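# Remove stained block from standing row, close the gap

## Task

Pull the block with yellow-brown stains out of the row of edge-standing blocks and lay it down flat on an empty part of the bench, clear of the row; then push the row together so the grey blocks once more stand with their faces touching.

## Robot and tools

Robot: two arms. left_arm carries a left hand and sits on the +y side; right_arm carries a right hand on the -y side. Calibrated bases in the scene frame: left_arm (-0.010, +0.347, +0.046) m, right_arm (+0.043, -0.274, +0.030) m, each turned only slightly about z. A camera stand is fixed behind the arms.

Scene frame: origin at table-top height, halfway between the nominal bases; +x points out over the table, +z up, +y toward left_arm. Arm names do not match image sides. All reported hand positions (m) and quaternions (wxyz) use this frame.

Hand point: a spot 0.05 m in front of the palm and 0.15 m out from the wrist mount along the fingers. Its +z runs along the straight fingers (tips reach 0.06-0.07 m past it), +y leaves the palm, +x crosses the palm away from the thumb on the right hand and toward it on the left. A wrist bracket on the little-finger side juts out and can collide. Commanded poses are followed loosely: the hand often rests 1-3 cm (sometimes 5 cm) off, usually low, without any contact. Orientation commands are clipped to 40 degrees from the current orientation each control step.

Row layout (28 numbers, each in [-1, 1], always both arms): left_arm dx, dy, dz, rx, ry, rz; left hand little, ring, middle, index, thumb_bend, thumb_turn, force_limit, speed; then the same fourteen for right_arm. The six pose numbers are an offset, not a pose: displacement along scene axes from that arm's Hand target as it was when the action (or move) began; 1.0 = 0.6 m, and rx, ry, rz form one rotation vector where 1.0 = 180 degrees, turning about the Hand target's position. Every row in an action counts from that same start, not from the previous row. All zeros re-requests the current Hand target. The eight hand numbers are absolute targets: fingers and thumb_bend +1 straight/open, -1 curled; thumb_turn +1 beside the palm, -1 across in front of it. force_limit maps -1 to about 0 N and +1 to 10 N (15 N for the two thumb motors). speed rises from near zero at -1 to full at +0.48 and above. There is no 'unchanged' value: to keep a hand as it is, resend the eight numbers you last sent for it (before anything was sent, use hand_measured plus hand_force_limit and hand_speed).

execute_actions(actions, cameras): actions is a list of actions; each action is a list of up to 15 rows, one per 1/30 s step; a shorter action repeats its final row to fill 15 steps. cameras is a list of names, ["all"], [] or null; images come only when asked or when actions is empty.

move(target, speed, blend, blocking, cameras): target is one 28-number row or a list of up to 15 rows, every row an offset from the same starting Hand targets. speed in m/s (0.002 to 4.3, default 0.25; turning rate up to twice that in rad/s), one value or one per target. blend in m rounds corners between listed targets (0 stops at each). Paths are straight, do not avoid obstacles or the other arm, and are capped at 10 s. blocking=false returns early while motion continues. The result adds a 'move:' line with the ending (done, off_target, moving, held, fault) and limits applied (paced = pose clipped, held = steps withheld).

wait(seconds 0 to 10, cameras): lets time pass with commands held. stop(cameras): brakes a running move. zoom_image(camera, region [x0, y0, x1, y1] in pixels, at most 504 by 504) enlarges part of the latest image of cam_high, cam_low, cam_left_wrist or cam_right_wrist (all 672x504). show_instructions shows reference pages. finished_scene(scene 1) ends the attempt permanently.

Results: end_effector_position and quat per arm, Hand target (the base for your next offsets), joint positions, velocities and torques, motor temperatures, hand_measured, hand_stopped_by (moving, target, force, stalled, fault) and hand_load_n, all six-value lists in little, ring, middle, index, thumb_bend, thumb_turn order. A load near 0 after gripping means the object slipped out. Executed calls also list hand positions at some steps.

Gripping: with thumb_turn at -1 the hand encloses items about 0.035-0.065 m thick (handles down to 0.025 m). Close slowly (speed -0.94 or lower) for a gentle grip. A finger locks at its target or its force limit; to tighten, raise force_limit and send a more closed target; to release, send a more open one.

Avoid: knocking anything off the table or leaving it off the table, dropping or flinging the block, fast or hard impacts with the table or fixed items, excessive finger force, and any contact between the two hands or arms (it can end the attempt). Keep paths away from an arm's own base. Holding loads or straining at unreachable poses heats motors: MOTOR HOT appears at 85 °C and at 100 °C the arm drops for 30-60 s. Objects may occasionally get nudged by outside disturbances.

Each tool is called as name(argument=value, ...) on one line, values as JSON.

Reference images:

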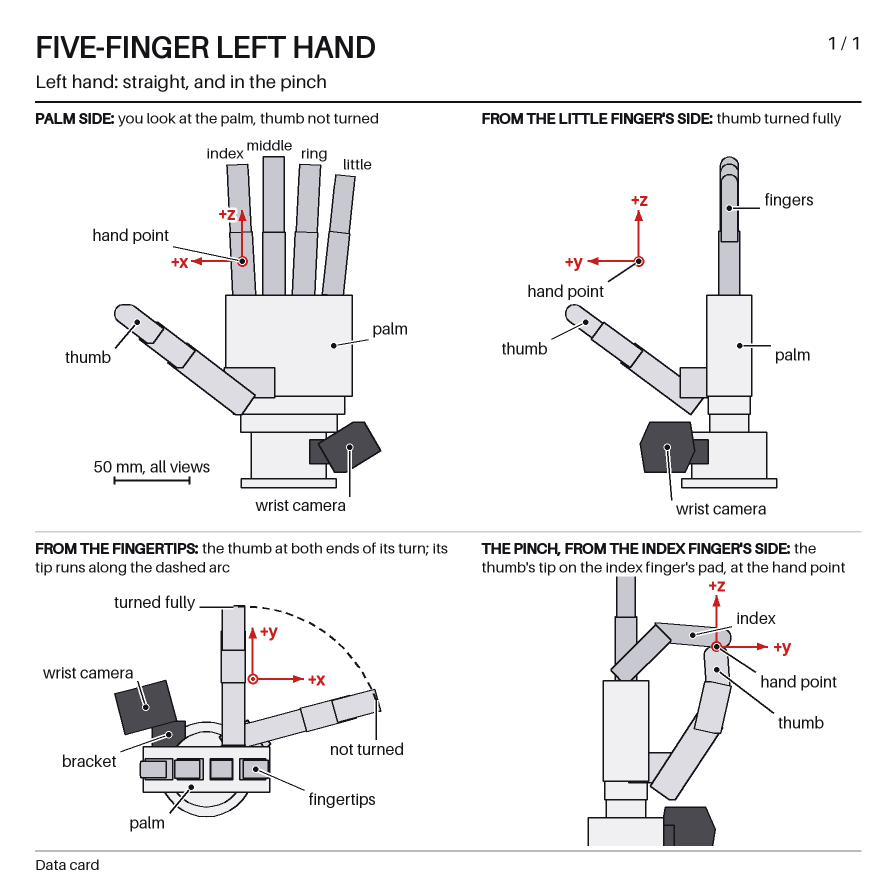

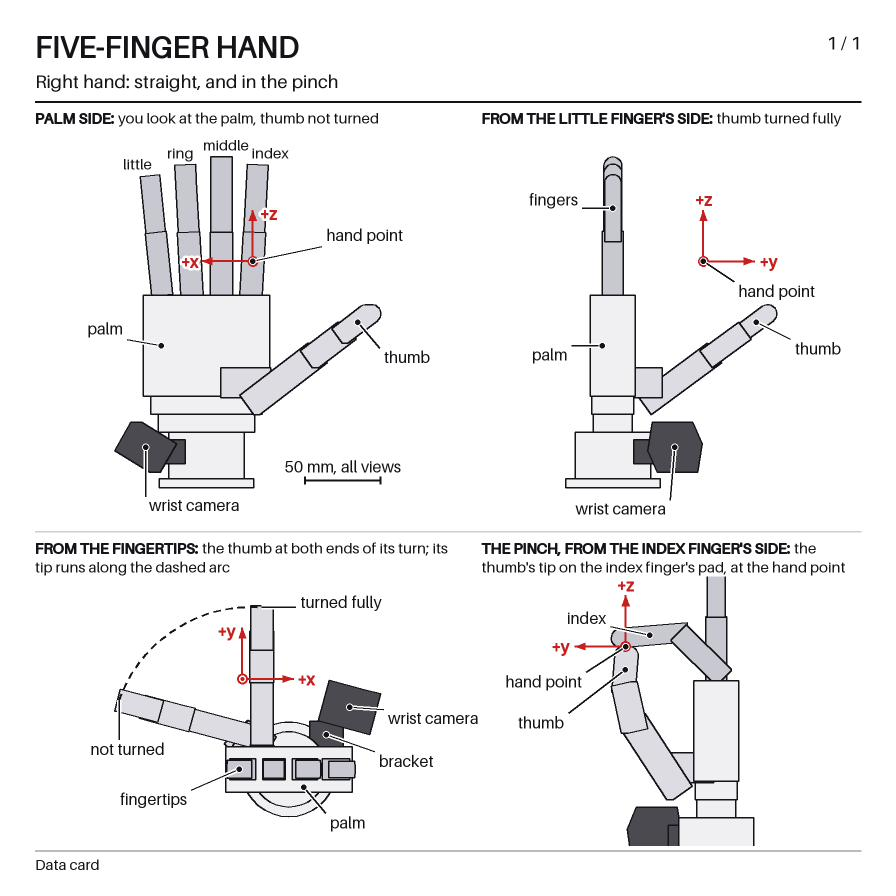

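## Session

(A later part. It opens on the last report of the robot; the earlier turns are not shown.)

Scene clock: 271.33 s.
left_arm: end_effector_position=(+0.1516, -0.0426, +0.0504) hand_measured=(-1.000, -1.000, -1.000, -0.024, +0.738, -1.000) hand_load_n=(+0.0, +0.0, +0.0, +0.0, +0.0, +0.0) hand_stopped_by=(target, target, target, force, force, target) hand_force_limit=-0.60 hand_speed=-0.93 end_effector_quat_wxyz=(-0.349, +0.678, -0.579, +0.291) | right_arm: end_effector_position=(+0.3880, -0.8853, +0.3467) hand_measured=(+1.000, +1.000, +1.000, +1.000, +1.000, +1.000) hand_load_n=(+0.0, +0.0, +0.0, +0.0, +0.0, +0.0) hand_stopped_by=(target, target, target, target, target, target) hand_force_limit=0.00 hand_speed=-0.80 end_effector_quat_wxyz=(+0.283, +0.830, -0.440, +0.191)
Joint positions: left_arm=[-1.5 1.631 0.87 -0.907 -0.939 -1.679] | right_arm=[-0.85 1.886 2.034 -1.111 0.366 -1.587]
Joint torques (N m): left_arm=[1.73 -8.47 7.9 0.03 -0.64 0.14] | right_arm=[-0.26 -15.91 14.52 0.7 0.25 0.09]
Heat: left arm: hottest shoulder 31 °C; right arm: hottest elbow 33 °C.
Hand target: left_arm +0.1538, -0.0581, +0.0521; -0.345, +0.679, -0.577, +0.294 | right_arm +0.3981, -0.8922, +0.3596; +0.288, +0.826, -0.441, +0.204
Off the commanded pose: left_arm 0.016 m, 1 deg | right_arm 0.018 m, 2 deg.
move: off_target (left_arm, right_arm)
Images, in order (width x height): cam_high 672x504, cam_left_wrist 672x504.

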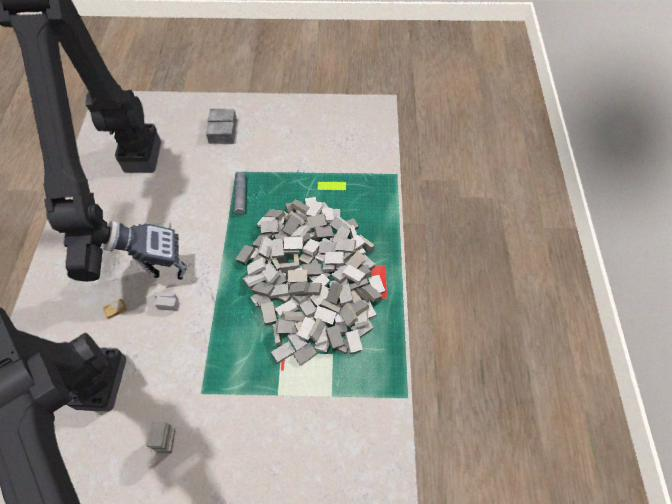

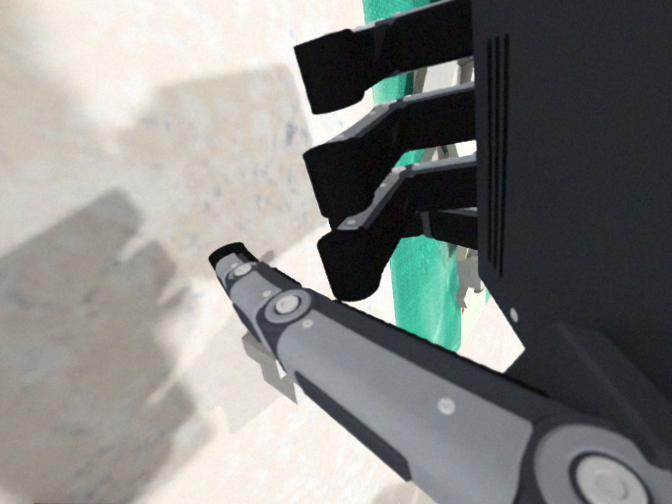

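move(target=[[0,0,0.13,0,0,0,-1,-1,-1,0.24,0.9,-1,0,0,0,0,0,0,0,0,1,1,1,1,1,1,0,-0.8],[-0.15,0.2,0.2,0,0,0,-1,-1,-1,0.24,0.9,-1,0,0,0,0,0,0,0,0,1,1,1,1,1,1,0,-0.8]], speed=[0.15,0.25], cameras=["cam_high","cam_left_wrist"])

Scene clock: 284.57 s.
left_arm: end_effector_position=(+0.0664, +0.0621, +0.1699) hand_measured=(-1.000, -1.000, -1.000, +0.240, +0.900, -1.000) hand_load_n=(+0.0, +0.0, +0.0, +0.0, +0.0, +0.0) hand_stopped_by=(target, target, target, target, target, target) hand_force_limit=0.00 hand_speed=0.00 end_effector_quat_wxyz=(-0.345, +0.676, -0.582, +0.291) | right_arm: end_effector_position=(+0.3880, -0.8853, +0.3467) hand_measured=(+1.000, +1.000, +1.000, +1.000, +1.000, +1.000) hand_load_n=(+0.0, +0.0, +0.0, +0.0, +0.0, +0.0) hand_stopped_by=(target, target, target, target, target, target) hand_force_limit=0.00 hand_speed=-0.80 end_effector_quat_wxyz=(+0.283, +0.830, -0.440, +0.191)
Joint positions: left_arm=[-1.766 1.227 0.811 -1.566 -0.867 -2.08] | right_arm=[-0.85 1.886 2.034 -1.111 0.366 -1.587]
Joint torques (N m): left_arm=[1.2 -5.66 6.67 -0.66 -0.46 -0.05] | right_arm=[-0.03 -16.15 14.41 0.68 0.23 0.1]
Heat: left arm: hottest shoulder 32 °C; right arm: hottest elbow 33 °C.
Hand target: left_arm +0.0639, +0.0619, +0.1720; -0.345, +0.679, -0.577, +0.294 | right_arm +0.3981, -0.8922, +0.3596; +0.288, +0.826, -0.441, +0.204
Off the commanded pose: left_arm 0.003 m, 1 deg | right_arm 0.018 m, 2 deg.
joint sent to its limit (left arm) — joint 6 (wrist roll), lower limit. The joint targets still meet the commanded pose.
move: off_target (right_arm)
Images, in order (width x height): cam_high 672x504, cam_left_wrist 672x504.

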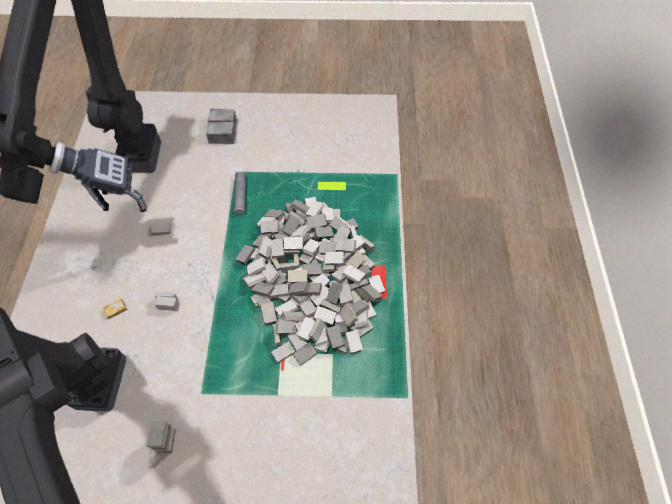

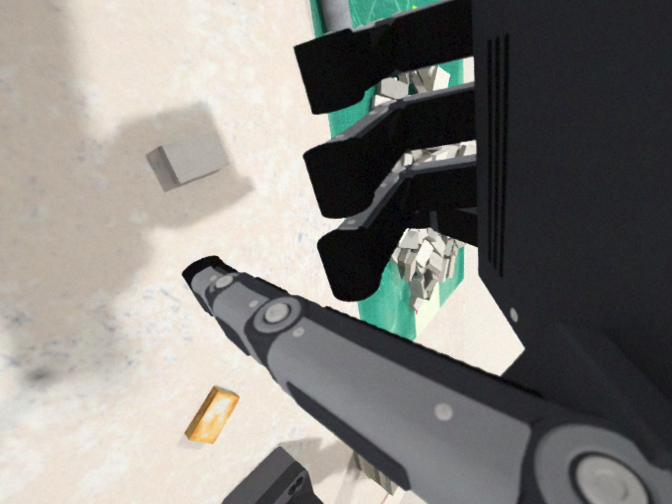

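zoom_image(camera="cam_high", region=[120, 205, 200, 265])

zoom_image(camera="cam_high", region=[140, 265, 200, 310])

Scaled by 6.300 from the camera's 672x504 image, which has a finer 960x720 frame.

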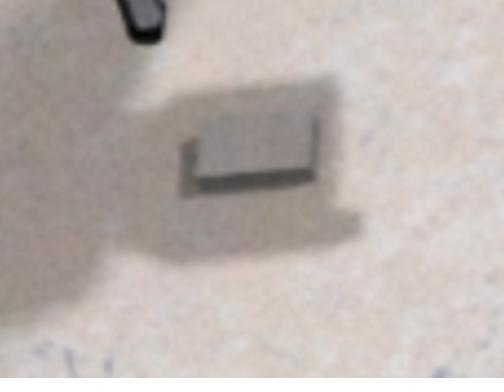

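Scaled by 8.400 from the camera's 672x504 image, which has a finer 960x720 frame.

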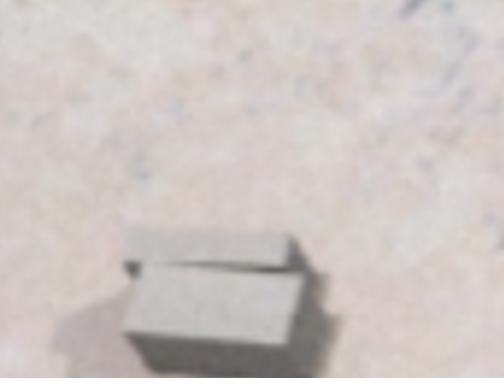

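move(target=[[0.0635,0.0743,-0.12,0,0,0.0167,-1,-1,-1,0.24,0.9,-1,0,0,0,0,0,0,0,0,1,1,1,1,1,1,0,-0.8],[0.0635,0.0743,-0.2542,0,0,0.0167,-1,-1,-1,0.24,0.9,-1,0,0,0,0,0,0,0,0,1,1,1,1,1,1,0,-0.8]], speed=[0.15,0.06], cameras=["cam_high"])

zoom_image(camera="cam_high", region=[120, 205, 200, 265])

Scene clock: 290.23 s.
left_arm: end_effector_position=(+0.0997, +0.1016, +0.0250) hand_measured=(-1.000, -1.000, -1.000, +0.240, +0.900, -1.000) hand_load_n=(+0.0, +0.0, +0.0, -0.5, +0.0, +0.0) hand_stopped_by=(target, target, target, target, target, target) hand_force_limit=0.00 hand_speed=0.00 end_effector_quat_wxyz=(-0.344, +0.698, -0.556, +0.292) | right_arm: end_effector_position=(+0.3880, -0.8853, +0.3467) hand_measured=(+1.000, +1.000, +1.000, +1.000, +1.000, +1.000) hand_load_n=(+0.0, +0.0, +0.0, +0.0, +0.0, +0.0) hand_stopped_by=(target, target, target, target, target, target) hand_force_limit=0.00 hand_speed=-0.80 end_effector_quat_wxyz=(+0.283, +0.830, -0.440, +0.191)
Joint positions: left_arm=[-1.661 1.414 0.494 -0.986 -0.893 -2.021] | right_arm=[-0.85 1.886 2.034 -1.111 0.366 -1.587]
Joint torques (N m): left_arm=[2.9 -3.72 3.63 -0.09 -0.64 0.25] | right_arm=[-0.67 -15.97 14.34 0.7 0.24 0.07]
Heat: left arm: hottest shoulder 31 °C; right arm: hottest elbow 33 °C.
Hand target: left_arm +0.1019, +0.1064, +0.0195; -0.353, +0.694, -0.559, +0.285 | right_arm +0.3981, -0.8922, +0.3596; +0.288, +0.826, -0.441, +0.204
Off the commanded pose: left_arm 0.008 m, 1 deg | right_arm 0.018 m, 2 deg.
move: off_target (right_arm)
Images, in order (width x height): cam_high 672x504.

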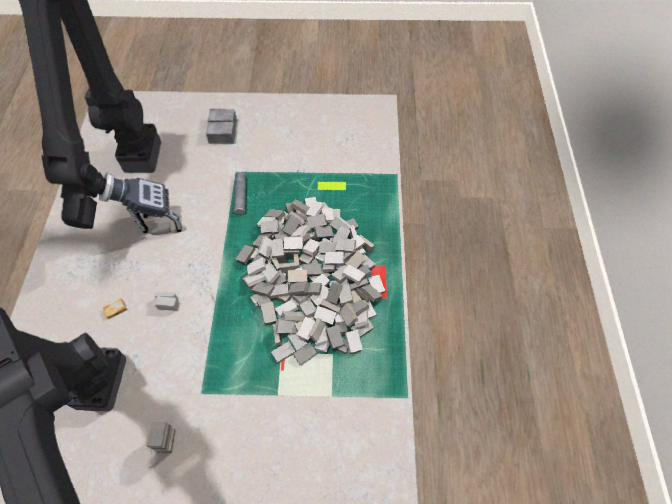

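Scaled by 6.300 from the camera's 672x504 image, which has a finer 960x720 frame.

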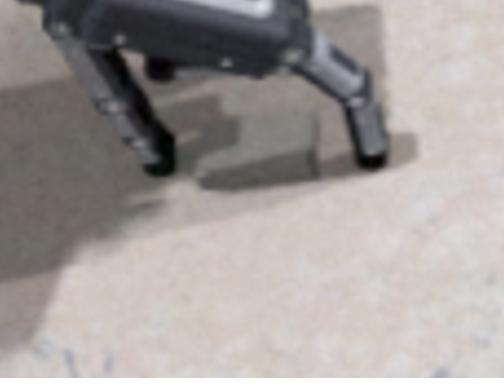

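move(target=[[0,0.0142,0.09,0,0,0,-1,-1,-1,0.24,0.9,-1,0,0,0,0,0,0,0,0,1,1,1,1,1,1,0,-0.8],[0,0.0142,0,0,0,0,-1,-1,-1,0.24,0.9,-1,0,0,0,0,0,0,0,0,1,1,1,1,1,1,0,-0.8]], speed=[0.1,0.06], cameras=["cam_high"])

zoom_image(camera="cam_high", region=[120, 205, 200, 265])

Scene clock: 293.63 s.
left_arm: end_effector_position=(+0.1008, +0.1109, +0.0248) hand_measured=(-1.000, -1.000, -1.000, +0.240, +0.900, -1.000) hand_load_n=(+0.0, +0.0, +0.0, +0.0, +0.0, +0.0) hand_stopped_by=(target, target, target, target, target, target) hand_force_limit=0.00 hand_speed=0.00 end_effector_quat_wxyz=(-0.346, +0.697, -0.557, +0.291) | right_arm: end_effector_position=(+0.3880, -0.8853, +0.3467) hand_measured=(+1.000, +1.000, +1.000, +1.000, +1.000, +1.000) hand_load_n=(+0.0, +0.0, +0.0, +0.0, +0.0, +0.0) hand_stopped_by=(target, target, target, target, target, target) hand_force_limit=0.00 hand_speed=-0.80 end_effector_quat_wxyz=(+0.283, +0.830, -0.440, +0.191)
Joint positions: left_arm=[-1.659 1.393 0.472 -0.987 -0.894 -2.017] | right_arm=[-0.85 1.886 2.034 -1.111 0.366 -1.587]
Joint torques (N m): left_arm=[2.78 -3.02 3.82 -0.06 -0.53 0.14] | right_arm=[-0.5 -15.74 14.46 0.79 0.22 0.07]
Heat: left arm: hottest shoulder 31 °C; right arm: hottest elbow 33 °C.
Hand target: left_arm +0.1019, +0.1151, +0.0195; -0.353, +0.694, -0.560, +0.285 | right_arm +0.3981, -0.8922, +0.3596; +0.288, +0.826, -0.441, +0.204
Off the commanded pose: left_arm 0.007 m, 1 deg | right_arm 0.018 m, 2 deg.
move: off_target (right_arm)
Images, in order (width x height): cam_high 672x504.

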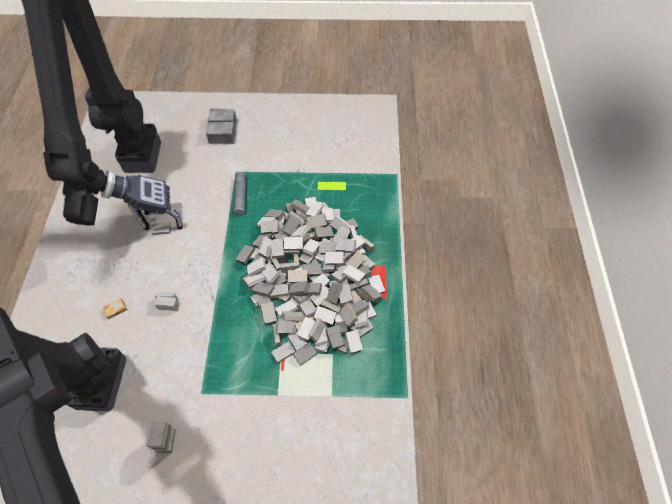

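Scaled by 6.300 from the camera's 672x504 image, which has a finer 960x720 frame.

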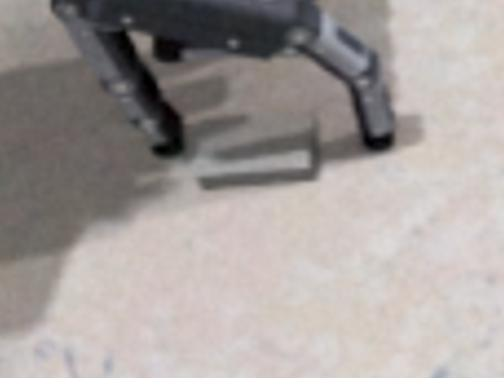

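move(target=[[0,0,0,0,0,0,-1,-1,-1,0.08,0.9,-1,0,-0.5,0,0,0,0,0,0,1,1,1,1,1,1,0,-0.8],[0,0,0,0,0,0,-1,-1,-1,0.0,0.76,-1,-0.7,-0.9,0,0,0,0,0,0,1,1,1,1,1,1,0,-0.8],[0,0,0,0,0,0,-1,-1,-1,-0.1,0.64,-1,-0.6,-0.93,0,0,0,0,0,0,1,1,1,1,1,1,0,-0.8]], speed=0.1, cameras=["cam_high"])

zoom_image(camera="cam_high", region=[120, 205, 200, 265])

Scene clock: 296.53 s.
left_arm: end_effector_position=(+0.1008, +0.1109, +0.0246) hand_measured=(-1.000, -1.000, -1.000, -0.024, +0.746, -1.000) hand_load_n=(+0.0, +0.0, +0.0, +4.0, +3.0, +0.0) hand_stopped_by=(target, target, target, force, force, target) hand_force_limit=-0.60 hand_speed=-0.93 end_effector_quat_wxyz=(-0.347, +0.697, -0.557, +0.291) | right_arm: end_effector_position=(+0.3880, -0.8853, +0.3467) hand_measured=(+1.000, +1.000, +1.000, +1.000, +1.000, +1.000) hand_load_n=(+0.0, +0.0, +0.0, +0.0, +0.0, +0.0) hand_stopped_by=(target, target, target, target, target, target) hand_force_limit=0.00 hand_speed=-0.80 end_effector_quat_wxyz=(+0.283, +0.830, -0.440, +0.191)
Joint positions: left_arm=[-1.659 1.394 0.472 -0.986 -0.894 -2.017] | right_arm=[-0.85 1.886 2.034 -1.111 0.366 -1.587]
Joint torques (N m): left_arm=[2.78 -3.25 3.73 -0.12 -0.57 0.14] | right_arm=[-0.32 -16.44 14.46 0.77 0.25 0.08]
Heat: left arm: hottest shoulder 31 °C; right arm: hottest elbow 33 °C.
Hand target: left_arm +0.1019, +0.1150, +0.0195; -0.353, +0.694, -0.559, +0.285 | right_arm +0.3981, -0.8922, +0.3596; +0.288, +0.826, -0.441, +0.204
Off the commanded pose: left_arm 0.007 m, 1 deg | right_arm 0.018 m, 2 deg.
move: off_target (right_arm)
Images, in order (width x height): cam_high 672x504.

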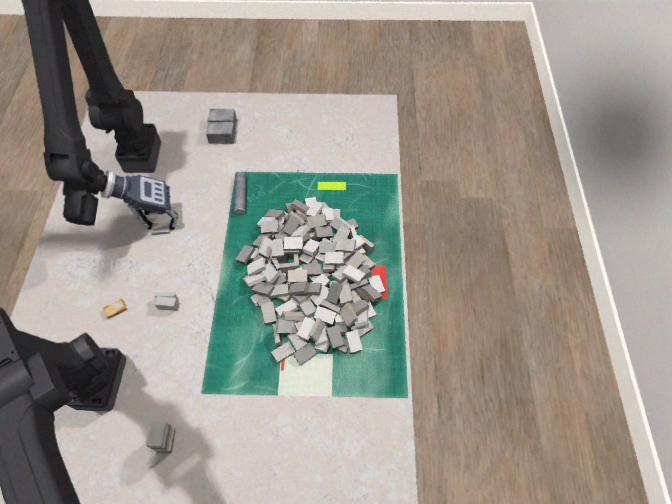

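Scaled by 6.300 from the camera's 672x504 image, which has a finer 960x720 frame.

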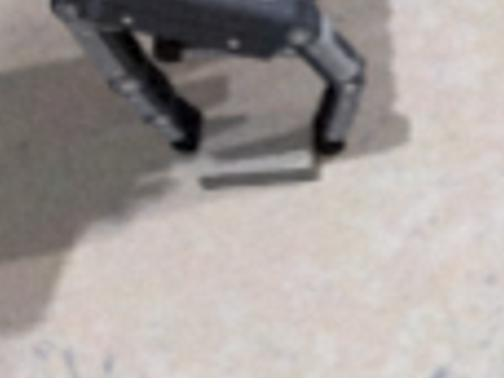

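move(target=[0,0,0.1133,0,0,0,-1,-1,-1,-0.1,0.64,-1,-0.6,-0.93,0,0,0,0,0,0,1,1,1,1,1,1,0,-0.8], speed=0.05, cameras=["cam_high","cam_left_wrist"])

zoom_image(camera="cam_high", region=[120, 195, 200, 255])

Scene clock: 298.80 s.
left_arm: end_effector_position=(+0.1021, +0.1316, +0.0737) hand_measured=(-1.000, -1.000, -1.000, -0.024, +0.746, -1.000) hand_load_n=(+0.0, +0.0, +0.0, +3.5, +3.0, +0.0) hand_stopped_by=(target, target, target, force, force, target) hand_force_limit=-0.60 hand_speed=-0.93 end_effector_quat_wxyz=(-0.367, +0.686, -0.564, +0.276) | right_arm: end_effector_position=(+0.3880, -0.8853, +0.3467) hand_measured=(+1.000, +1.000, +1.000, +1.000, +1.000, +1.000) hand_load_n=(+0.0, +0.0, +0.0, +0.0, +0.0, +0.0) hand_stopped_by=(target, target, target, target, target, target) hand_force_limit=0.00 hand_speed=-0.80 end_effector_quat_wxyz=(+0.283, +0.830, -0.440, +0.191)
Joint positions: left_arm=[-1.659 1.226 0.507 -1.245 -0.894 -2.016] | right_arm=[-0.85 1.886 2.034 -1.111 0.366 -1.587]
Joint torques (N m): left_arm=[2.49 -4.84 8.01 -0.99 -0.57 0.15] | right_arm=[-0.44 -15.5 14.6 0.75 0.24 0.07]
Heat: left arm: hottest shoulder 31 °C; right arm: hottest elbow 33 °C.
Hand target: left_arm +0.1019, +0.1149, +0.0875; -0.353, +0.694, -0.559, +0.285 | right_arm +0.3981, -0.8922, +0.3596; +0.288, +0.826, -0.441, +0.204
Off the commanded pose: left_arm 0.022 m, 2 deg | right_arm 0.018 m, 2 deg.
move: off_target (left_arm, right_arm)
Images, in order (width x height): cam_high 672x504, cam_left_wrist 672x504.

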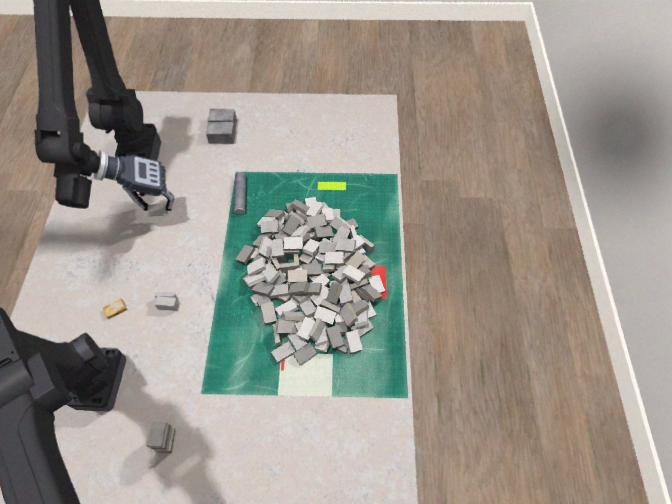

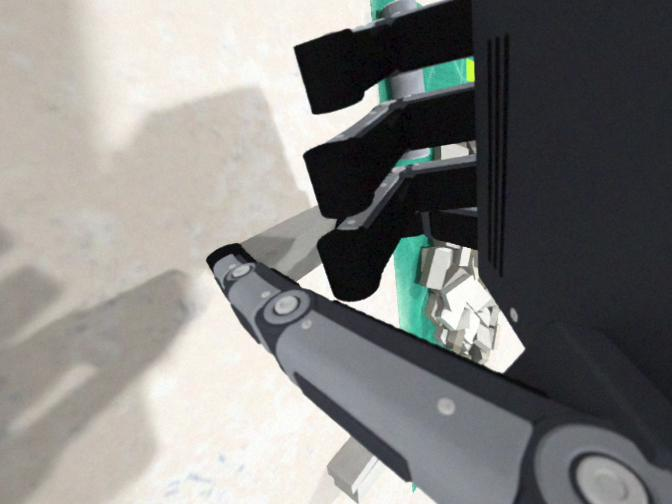

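Scaled by 6.300 from the camera's 672x504 image, which has a finer 960x720 frame.

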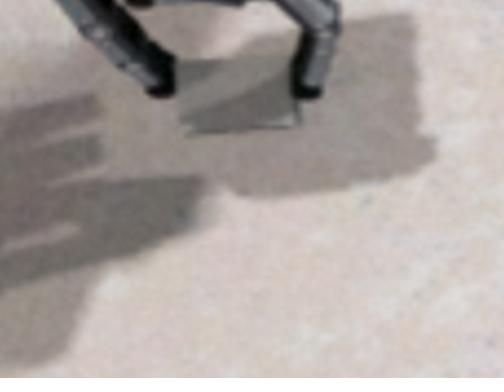

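move(target=[0,0,0,0,0,0,-1,-1,-1,-0.019,0.64,-1,-0.6,-0.93,0,0,0,0,0,0,1,1,1,1,1,1,0,-0.8], speed=0.05, cameras=["cam_high"])

zoom_image(camera="cam_high", region=[120, 195, 200, 255])

Scene clock: 299.63 s.
left_arm: end_effector_position=(+0.1021, +0.1317, +0.0737) hand_measured=(-1.000, -1.000, -1.000, -0.018, +0.746, -1.000) hand_load_n=(+0.0, +0.0, +0.0, +2.0, +1.5, +0.0) hand_stopped_by=(target, target, target, force, force, target) hand_force_limit=-0.60 hand_speed=-0.93 end_effector_quat_wxyz=(-0.367, +0.686, -0.564, +0.276) | right_arm: end_effector_position=(+0.3880, -0.8853, +0.3467) hand_measured=(+1.000, +1.000, +1.000, +1.000, +1.000, +1.000) hand_load_n=(+0.0, +0.0, +0.0, +0.0, +0.0, +0.0) hand_stopped_by=(target, target, target, target, target, target) hand_force_limit=0.00 hand_speed=-0.80 end_effector_quat_wxyz=(+0.283, +0.830, -0.440, +0.191)
Joint positions: left_arm=[-1.659 1.226 0.507 -1.245 -0.894 -2.016] | right_arm=[-0.85 1.886 2.034 -1.111 0.366 -1.587]
Joint torques (N m): left_arm=[2.96 -4.42 8.18 -0.76 -0.59 0.18] | right_arm=[-0.26 -15.91 14.46 0.79 0.28 0.05]
Heat: left arm: hottest shoulder 31 °C; right arm: hottest elbow 33 °C.
Hand target: left_arm +0.1019, +0.1150, +0.0875; -0.353, +0.694, -0.559, +0.285 | right_arm +0.3981, -0.8922, +0.3596; +0.288, +0.826, -0.441, +0.204
Off the commanded pose: left_arm 0.022 m, 2 deg | right_arm 0.018 m, 2 deg.
move: off_target (left_arm, right_arm)
Images, in order (width x height): cam_high 672x504.

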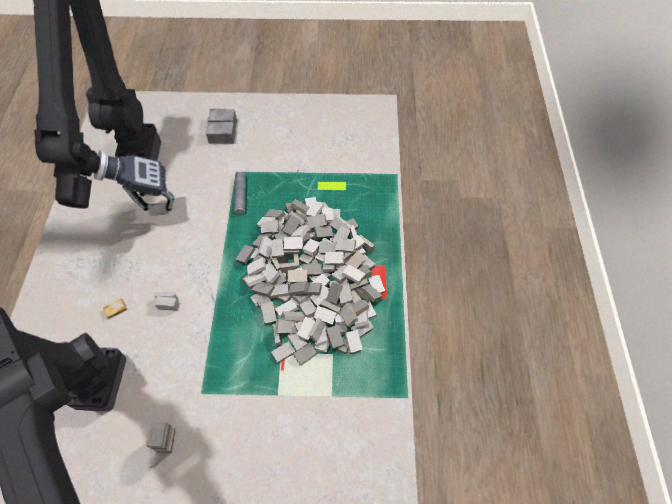

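Scaled by 6.300 from the camera's 672x504 image, which has a finer 960x720 frame.

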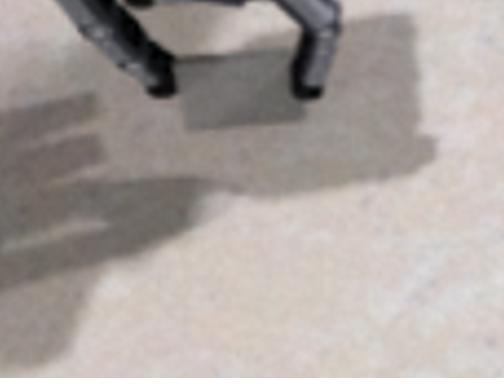

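move(target=[0,0,0,0,0,0,-1,-1,-1,-0.015,0.64,-1,-0.6,-0.93,0,0,0,0,0,0,1,1,1,1,1,1,0,-0.8], speed=0.05, cameras=["cam_high"])

zoom_image(camera="cam_high", region=[120, 195, 200, 255])

Scene clock: 300.33 s.
left_arm: end_effector_position=(+0.1021, +0.1317, +0.0737) hand_measured=(-1.000, -1.000, -1.000, -0.014, +0.746, -1.000) hand_load_n=(+0.0, +0.0, +0.0, +1.0, +1.0, +0.0) hand_stopped_by=(target, target, target, target, force, target) hand_force_limit=-0.60 hand_speed=-0.93 end_effector_quat_wxyz=(-0.367, +0.686, -0.564, +0.276) | right_arm: end_effector_position=(+0.3880, -0.8853, +0.3467) hand_measured=(+1.000, +1.000, +1.000, +1.000, +1.000, +1.000) hand_load_n=(+0.0, +0.0, +0.0, +0.0, +0.0, +0.0) hand_stopped_by=(target, target, target, target, target, target) hand_force_limit=0.00 hand_speed=-0.80 end_effector_quat_wxyz=(+0.283, +0.830, -0.440, +0.191)
Joint positions: left_arm=[-1.659 1.226 0.507 -1.245 -0.894 -2.016] | right_arm=[-0.85 1.886 2.034 -1.111 0.366 -1.587]
Joint torques (N m): left_arm=[2.67 -4.84 7.94 -0.84 -0.56 0.2] | right_arm=[-0.32 -16.15 14.49 0.72 0.24 0.1]
Heat: left arm: hottest shoulder 31 °C; right arm: hottest elbow 33 °C.
Hand target: left_arm +0.1019, +0.1150, +0.0875; -0.353, +0.694, -0.559, +0.285 | right_arm +0.3981, -0.8922, +0.3596; +0.288, +0.826, -0.441, +0.204
Off the commanded pose: left_arm 0.022 m, 2 deg | right_arm 0.018 m, 2 deg.
move: off_target (left_arm, right_arm)
Images, in order (width x height): cam_high 672x504.

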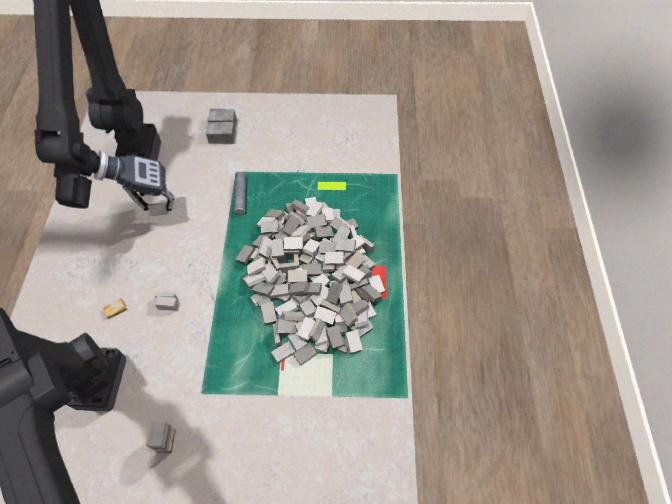

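Scaled by 6.300 from the camera's 672x504 image, which has a finer 960x720 frame.

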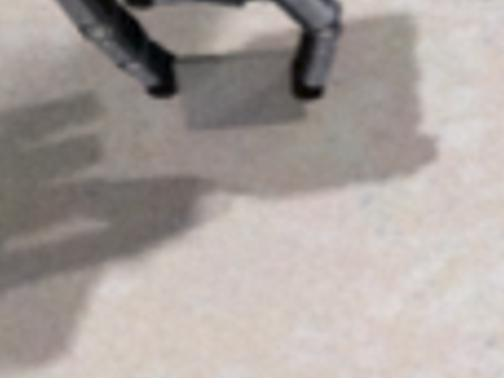

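move(target=[0,0,0,0,0,0,-1,-1,-1,-0.012,0.64,-1,-0.6,-0.93,0,0,0,0,0,0,1,1,1,1,1,1,0,-0.8], speed=0.05, cameras=["cam_high","cam_left_wrist"])

zoom_image(camera="cam_high", region=[120, 195, 200, 255])

Scene clock: 301.13 s.
left_arm: end_effector_position=(+0.1020, +0.1299, +0.0751) hand_measured=(-1.000, -1.000, -1.000, -0.012, +0.746, -1.000) hand_load_n=(+0.0, +0.0, +0.0, +0.0, +0.0, +0.0) hand_stopped_by=(target, target, target, target, force, target) hand_force_limit=-0.60 hand_speed=-0.93 end_effector_quat_wxyz=(-0.365, +0.687, -0.564, +0.277) | right_arm: end_effector_position=(+0.3880, -0.8853, +0.3467) hand_measured=(+1.000, +1.000, +1.000, +1.000, +1.000, +1.000) hand_load_n=(+0.0, +0.0, +0.0, +0.0, +0.0, +0.0) hand_stopped_by=(target, target, target, target, target, target) hand_force_limit=0.00 hand_speed=-0.80 end_effector_quat_wxyz=(+0.283, +0.830, -0.440, +0.191)
Joint positions: left_arm=[-1.659 1.224 0.511 -1.246 -0.894 -2.016] | right_arm=[-0.85 1.886 2.034 -1.111 0.366 -1.587]
Joint torques (N m): left_arm=[2.61 -5.13 7.69 -0.83 -0.62 0.2] | right_arm=[-0.32 -15.85 14.52 0.81 0.28 0.09]
Heat: left arm: hottest shoulder 31 °C; right arm: hottest elbow 33 °C.
Hand target: left_arm +0.1019, +0.1150, +0.0875; -0.353, +0.694, -0.559, +0.285 | right_arm +0.3981, -0.8922, +0.3596; +0.288, +0.826, -0.441, +0.204
Off the commanded pose: left_arm 0.019 m, 2 deg | right_arm 0.018 m, 2 deg.
move: off_target (left_arm, right_arm)
Images, in order (width x height): cam_high 672x504, cam_left_wrist 672x504.

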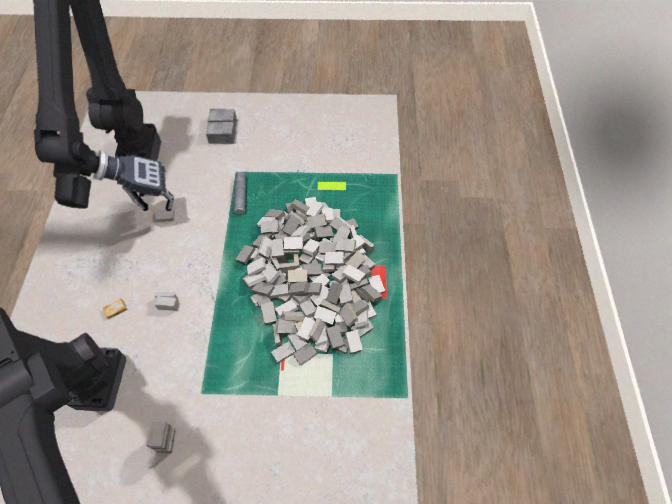

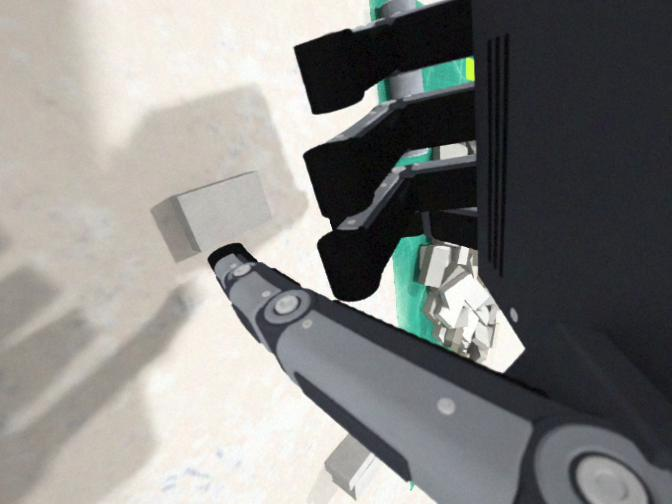

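Scaled by 6.300 from the camera's 672x504 image, which has a finer 960x720 frame.

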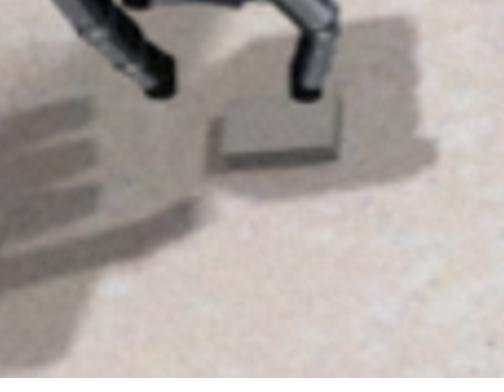

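move(target=[[0,0,0.02,0,0,0,-1,-1,-1,0.24,0.9,-1,0,0,0,0,0,0,0,0,1,1,1,1,1,1,0,-0.8],[0.0047,0.068,0.02,0,0,0,-1,-1,-1,0.24,0.9,-1,0,0,0,0,0,0,0,0,1,1,1,1,1,1,0,-0.8],[0.0047,0.068,-0.1113,0,0,0,-1,-1,-1,0.24,0.9,-1,0,0,0,0,0,0,0,0,1,1,1,1,1,1,0,-0.8]], speed=[0.1,0.1,0.06], cameras=["cam_high"])

zoom_image(camera="cam_high", region=[120, 190, 200, 250])

Scene clock: 313.23 s.
left_arm: end_effector_position=(+0.1033, +0.1513, +0.0251) hand_measured=(-1.000, -1.000, -1.000, +0.240, +0.900, -1.000) hand_load_n=(+0.0, +0.0, +0.0, +0.0, +0.0, +0.0) hand_stopped_by=(target, target, target, target, target, target) hand_force_limit=0.00 hand_speed=0.00 end_effector_quat_wxyz=(-0.346, +0.697, -0.557, +0.291) | right_arm: end_effector_position=(+0.3880, -0.8853, +0.3467) hand_measured=(+1.000, +1.000, +1.000, +1.000, +1.000, +1.000) hand_load_n=(+0.0, +0.0, +0.0, +0.0, +0.0, +0.0) hand_stopped_by=(target, target, target, target, target, target) hand_force_limit=0.00 hand_speed=-0.80 end_effector_quat_wxyz=(+0.283, +0.830, -0.440, +0.191)
Joint positions: left_arm=[-1.659 1.276 0.369 -0.998 -0.894 -2.016] | right_arm=[-0.85 1.886 2.034 -1.111 0.366 -1.587]
Joint torques (N m): left_arm=[2.32 -1.67 3.75 -0.05 -0.64 0.2] | right_arm=[-0.38 -15.97 14.43 0.66 0.24 0.08]
Heat: left arm: hottest shoulder 31 °C; right arm: hottest elbow 33 °C.
Hand target: left_arm +0.1047, +0.1558, +0.0207; -0.353, +0.694, -0.559, +0.285 | right_arm +0.3981, -0.8922, +0.3596; +0.288, +0.826, -0.441, +0.204
Off the commanded pose: left_arm 0.006 m, 1 deg | right_arm 0.018 m, 2 deg.
move: off_target (right_arm)
Images, in order (width x height): cam_high 672x504.

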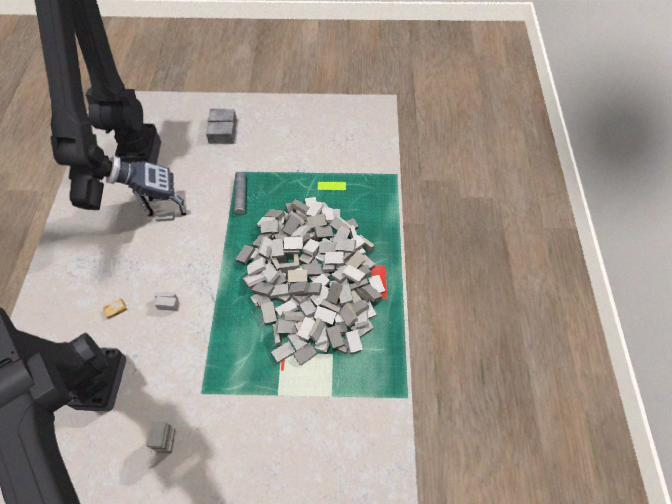

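Scaled by 6.300 from the camera's 672x504 image, which has a finer 960x720 frame.

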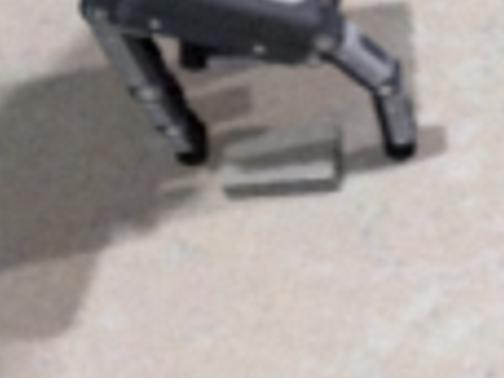

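move(target=[[-0.002,0.0048,0.07,0,0,0,-1,-1,-1,0.24,0.9,-1,0,0,0,0,0,0,0,0,1,1,1,1,1,1,0,-0.8],[-0.002,0.0048,0,0,0,0,-1,-1,-1,0.24,0.9,-1,0,0,0,0,0,0,0,0,1,1,1,1,1,1,0,-0.8]], speed=[0.1,0.06], cameras=["cam_high"])

zoom_image(camera="cam_high", region=[120, 190, 200, 250])

Scene clock: 316.00 s.
left_arm: end_effector_position=(+0.1033, +0.1558, +0.0247) hand_measured=(-1.000, -1.000, -1.000, +0.240, +0.900, -1.000) hand_load_n=(+0.0, +0.0, +0.0, +0.0, +0.0, +0.0) hand_stopped_by=(target, target, target, target, target, target) hand_force_limit=0.00 hand_speed=0.00 end_effector_quat_wxyz=(-0.349, +0.696, -0.558, +0.288) | right_arm: end_effector_position=(+0.3880, -0.8853, +0.3467) hand_measured=(+1.000, +1.000, +1.000, +1.000, +1.000, +1.000) hand_load_n=(+0.0, +0.0, +0.0, +0.0, +0.0, +0.0) hand_stopped_by=(target, target, target, target, target, target) hand_force_limit=0.00 hand_speed=-0.80 end_effector_quat_wxyz=(+0.283, +0.830, -0.440, +0.191)
Joint positions: left_arm=[-1.659 1.271 0.362 -1.005 -0.893 -2.016] | right_arm=[-0.85 1.886 2.034 -1.111 0.366 -1.587]
Joint torques (N m): left_arm=[2.2 -1.2 3.82 0.01 -0.54 0.09] | right_arm=[-0.03 -15.79 14.65 0.65 0.3 0.08]
Heat: left arm: hottest shoulder 31 °C; right arm: hottest elbow 33 °C.
Hand target: left_arm +0.1035, +0.1588, +0.0207; -0.353, +0.694, -0.560, +0.285 | right_arm +0.3981, -0.8922, +0.3596; +0.288, +0.826, -0.441, +0.204
Off the commanded pose: left_arm 0.005 m, 1 deg | right_arm 0.018 m, 2 deg.
move: off_target (right_arm)
Images, in order (width x height): cam_high 672x504.

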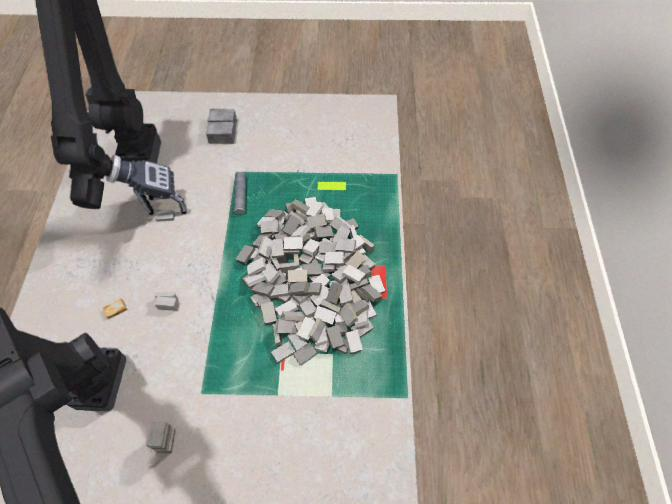

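Scaled by 6.300 from the camera's 672x504 image, which has a finer 960x720 frame.

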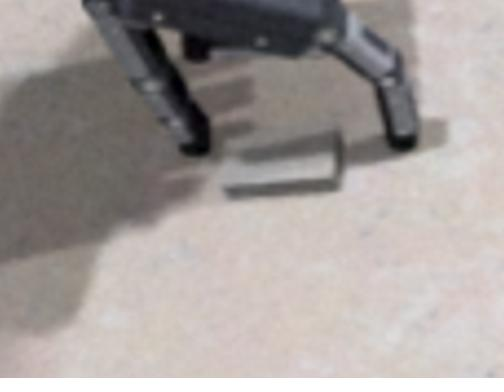

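move(target=[[0,0,0,0,0,0,-1,-1,-1,0.05,0.9,-1,0,-0.5,0,0,0,0,0,0,1,1,1,1,1,1,0,-0.8],[0,0,0,0,0,0,-1,-1,-1,0.02,0.82,-1,-0.7,-0.85,0,0,0,0,0,0,1,1,1,1,1,1,0,-0.8],[0,0,0,0,0,0,-1,-1,-1,-0.1,0.64,-1,-0.6,-0.93,0,0,0,0,0,0,1,1,1,1,1,1,0,-0.8]], speed=0.1, cameras=["cam_high"])

zoom_image(camera="cam_high", region=[120, 190, 200, 250])

Scene clock: 318.30 s.
left_arm: end_effector_position=(+0.1033, +0.1558, +0.0246) hand_measured=(-1.000, -1.000, -1.000, -0.050, +0.778, -1.000) hand_load_n=(+0.0, +0.0, +0.0, +3.5, +2.5, +0.0) hand_stopped_by=(target, target, target, force, force, target) hand_force_limit=-0.60 hand_speed=-0.93 end_effector_quat_wxyz=(-0.349, +0.696, -0.558, +0.288) | right_arm: end_effector_position=(+0.3880, -0.8853, +0.3467) hand_measured=(+1.000, +1.000, +1.000, +1.000, +1.000, +1.000) hand_load_n=(+0.0, +0.0, +0.0, +0.0, +0.0, +0.0) hand_stopped_by=(target, target, target, target, target, target) hand_force_limit=0.00 hand_speed=-0.80 end_effector_quat_wxyz=(+0.283, +0.830, -0.440, +0.191)
Joint positions: left_arm=[-1.659 1.271 0.362 -1.005 -0.893 -2.016] | right_arm=[-0.85 1.886 2.034 -1.111 0.366 -1.587]
Joint torques (N m): left_arm=[2.32 -1.79 3.78 -0.05 -0.57 0.12] | right_arm=[-0.5 -16.56 14.57 0.77 0.25 0.11]
Heat: left arm: hottest shoulder 31 °C; right arm: hottest elbow 33 °C.
Hand target: left_arm +0.1035, +0.1587, +0.0207; -0.353, +0.694, -0.560, +0.285 | right_arm +0.3981, -0.8922, +0.3596; +0.288, +0.826, -0.441, +0.204
Off the commanded pose: left_arm 0.005 m, 1 deg | right_arm 0.018 m, 2 deg.
move: off_target (right_arm)
Images, in order (width x height): cam_high 672x504.

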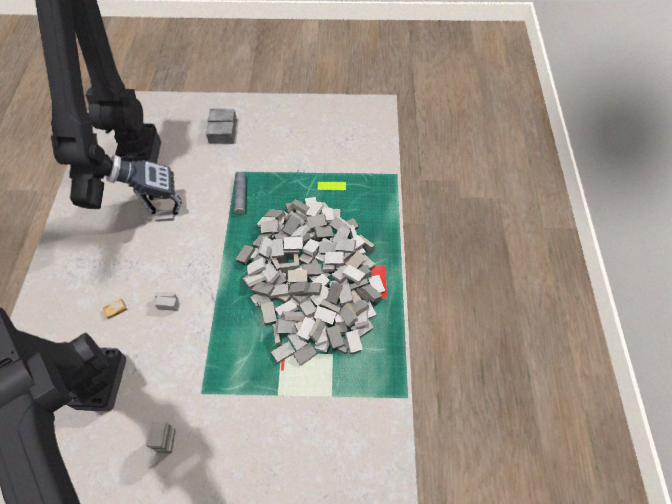

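Scaled by 6.300 from the camera's 672x504 image, which has a finer 960x720 frame.

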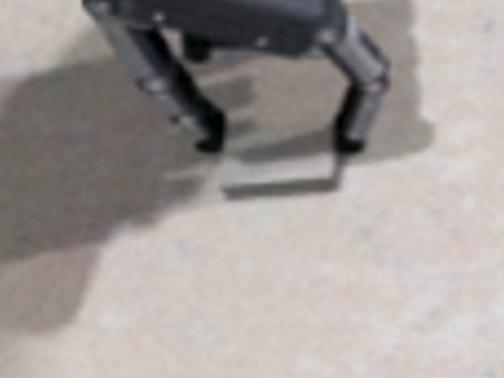

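move(target=[[0,0,0.08,0,0,0,-1,-1,-1,-0.1,0.64,-1,-0.6,-0.93,0,0,0,0,0,0,1,1,1,1,1,1,0,-0.8],[0,-0.04,0.16,0,0,0,-1,-1,-1,-0.1,0.64,-1,-0.6,-0.93,0,0,0,0,0,0,1,1,1,1,1,1,0,-0.8]], speed=0.05, blend=[0.02,0], cameras=["cam_high"])

zoom_image(camera="cam_high", region=[120, 180, 200, 240])

Scene clock: 321.37 s.
left_arm: end_effector_position=(+0.1031, +0.1506, +0.1009) hand_measured=(-1.000, -1.000, -1.000, -0.050, +0.778, -1.000) hand_load_n=(+0.5, +0.0, +0.0, +3.0, +3.0, +0.0) hand_stopped_by=(target, target, target, force, force, target) hand_force_limit=-0.60 hand_speed=-0.93 end_effector_quat_wxyz=(-0.367, +0.686, -0.565, +0.275) | right_arm: end_effector_position=(+0.3880, -0.8853, +0.3467) hand_measured=(+1.000, +1.000, +1.000, +1.000, +1.000, +1.000) hand_load_n=(+0.0, +0.0, +0.0, +0.0, +0.0, +0.0) hand_stopped_by=(target, target, target, target, target, target) hand_force_limit=0.00 hand_speed=-0.80 end_effector_quat_wxyz=(+0.283, +0.830, -0.440, +0.191)
Joint positions: left_arm=[-1.658 1.096 0.506 -1.373 -0.893 -2.013] | right_arm=[-0.85 1.886 2.034 -1.111 0.366 -1.587]
Joint torques (N m): left_arm=[2.43 -3.78 8.69 -0.73 -0.71 0.19] | right_arm=[-0.26 -15.79 14.63 0.8 0.31 0.05]
Heat: left arm: hottest shoulder 31 °C; right arm: hottest elbow 33 °C.
Hand target: left_arm +0.1035, +0.1347, +0.1167; -0.353, +0.694, -0.559, +0.285 | right_arm +0.3981, -0.8922, +0.3596; +0.288, +0.826, -0.441, +0.204
Off the commanded pose: left_arm 0.022 m, 2 deg | right_arm 0.018 m, 2 deg.
move: off_target (left_arm, right_arm)
Images, in order (width x height): cam_high 672x504.

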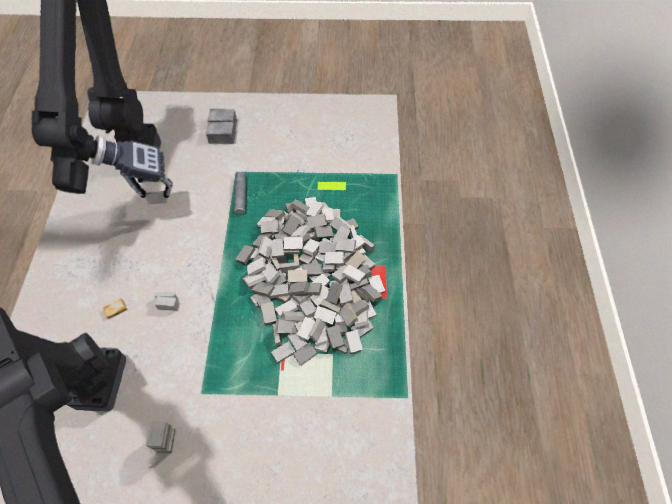

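Scaled by 6.300 from the camera's 672x504 image, which has a finer 960x720 frame.

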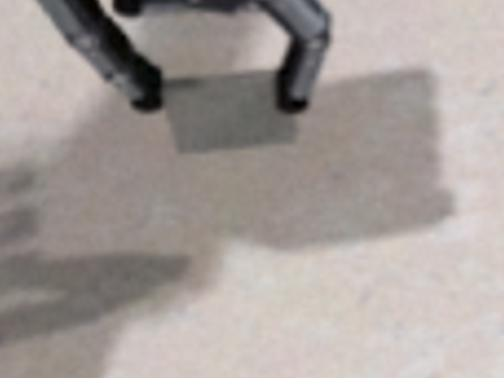

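move(target=[0,0,0,0,0,0,-1,-1,-1,-0.046,0.64,-1,-0.6,-0.93,0,0,0,0,0,0,1,1,1,1,1,1,0,-0.8], speed=0.05, cameras=["cam_high"])

zoom_image(camera="cam_high", region=[120, 180, 200, 240])

Scene clock: 322.37 s.
left_arm: end_effector_position=(+0.1031, +0.1506, +0.1009) hand_measured=(-1.000, -1.000, -1.000, -0.046, +0.778, -1.000) hand_load_n=(+0.0, +0.0, +0.0, +2.0, +1.5, +0.0) hand_stopped_by=(target, target, target, force, force, target) hand_force_limit=-0.60 hand_speed=-0.93 end_effector_quat_wxyz=(-0.367, +0.686, -0.565, +0.275) | right_arm: end_effector_position=(+0.3880, -0.8853, +0.3467) hand_measured=(+1.000, +1.000, +1.000, +1.000, +1.000, +1.000) hand_load_n=(+0.0, +0.0, +0.0, +0.0, +0.0, +0.0) hand_stopped_by=(target, target, target, target, target, target) hand_force_limit=0.00 hand_speed=-0.80 end_effector_quat_wxyz=(+0.283, +0.830, -0.440, +0.191)
Joint positions: left_arm=[-1.658 1.096 0.506 -1.373 -0.893 -2.013] | right_arm=[-0.85 1.886 2.034 -1.111 0.366 -1.587]
Joint torques (N m): left_arm=[2.67 -3.19 8.72 -0.8 -0.69 0.18] | right_arm=[-0.44 -15.68 14.49 0.7 0.27 0.1]
Heat: left arm: hottest shoulder 31 °C; right arm: hottest elbow 33 °C.
Hand target: left_arm +0.1035, +0.1347, +0.1167; -0.353, +0.694, -0.559, +0.285 | right_arm +0.3981, -0.8922, +0.3596; +0.288, +0.826, -0.441, +0.204
Off the commanded pose: left_arm 0.022 m, 2 deg | right_arm 0.018 m, 2 deg.
move: off_target (left_arm, right_arm)
Images, in order (width x height): cam_high 672x504.

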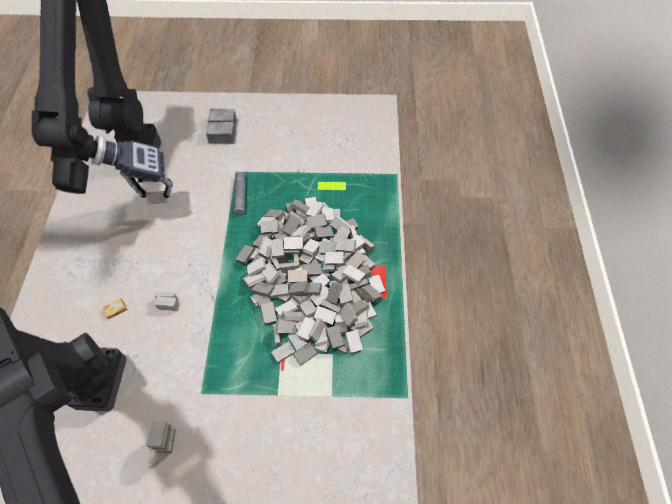

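Scaled by 6.300 from the camera's 672x504 image, which has a finer 960x720 frame.

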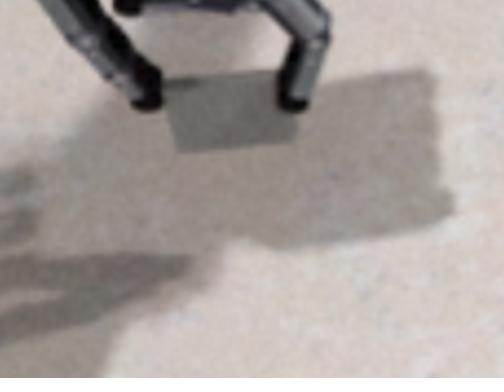

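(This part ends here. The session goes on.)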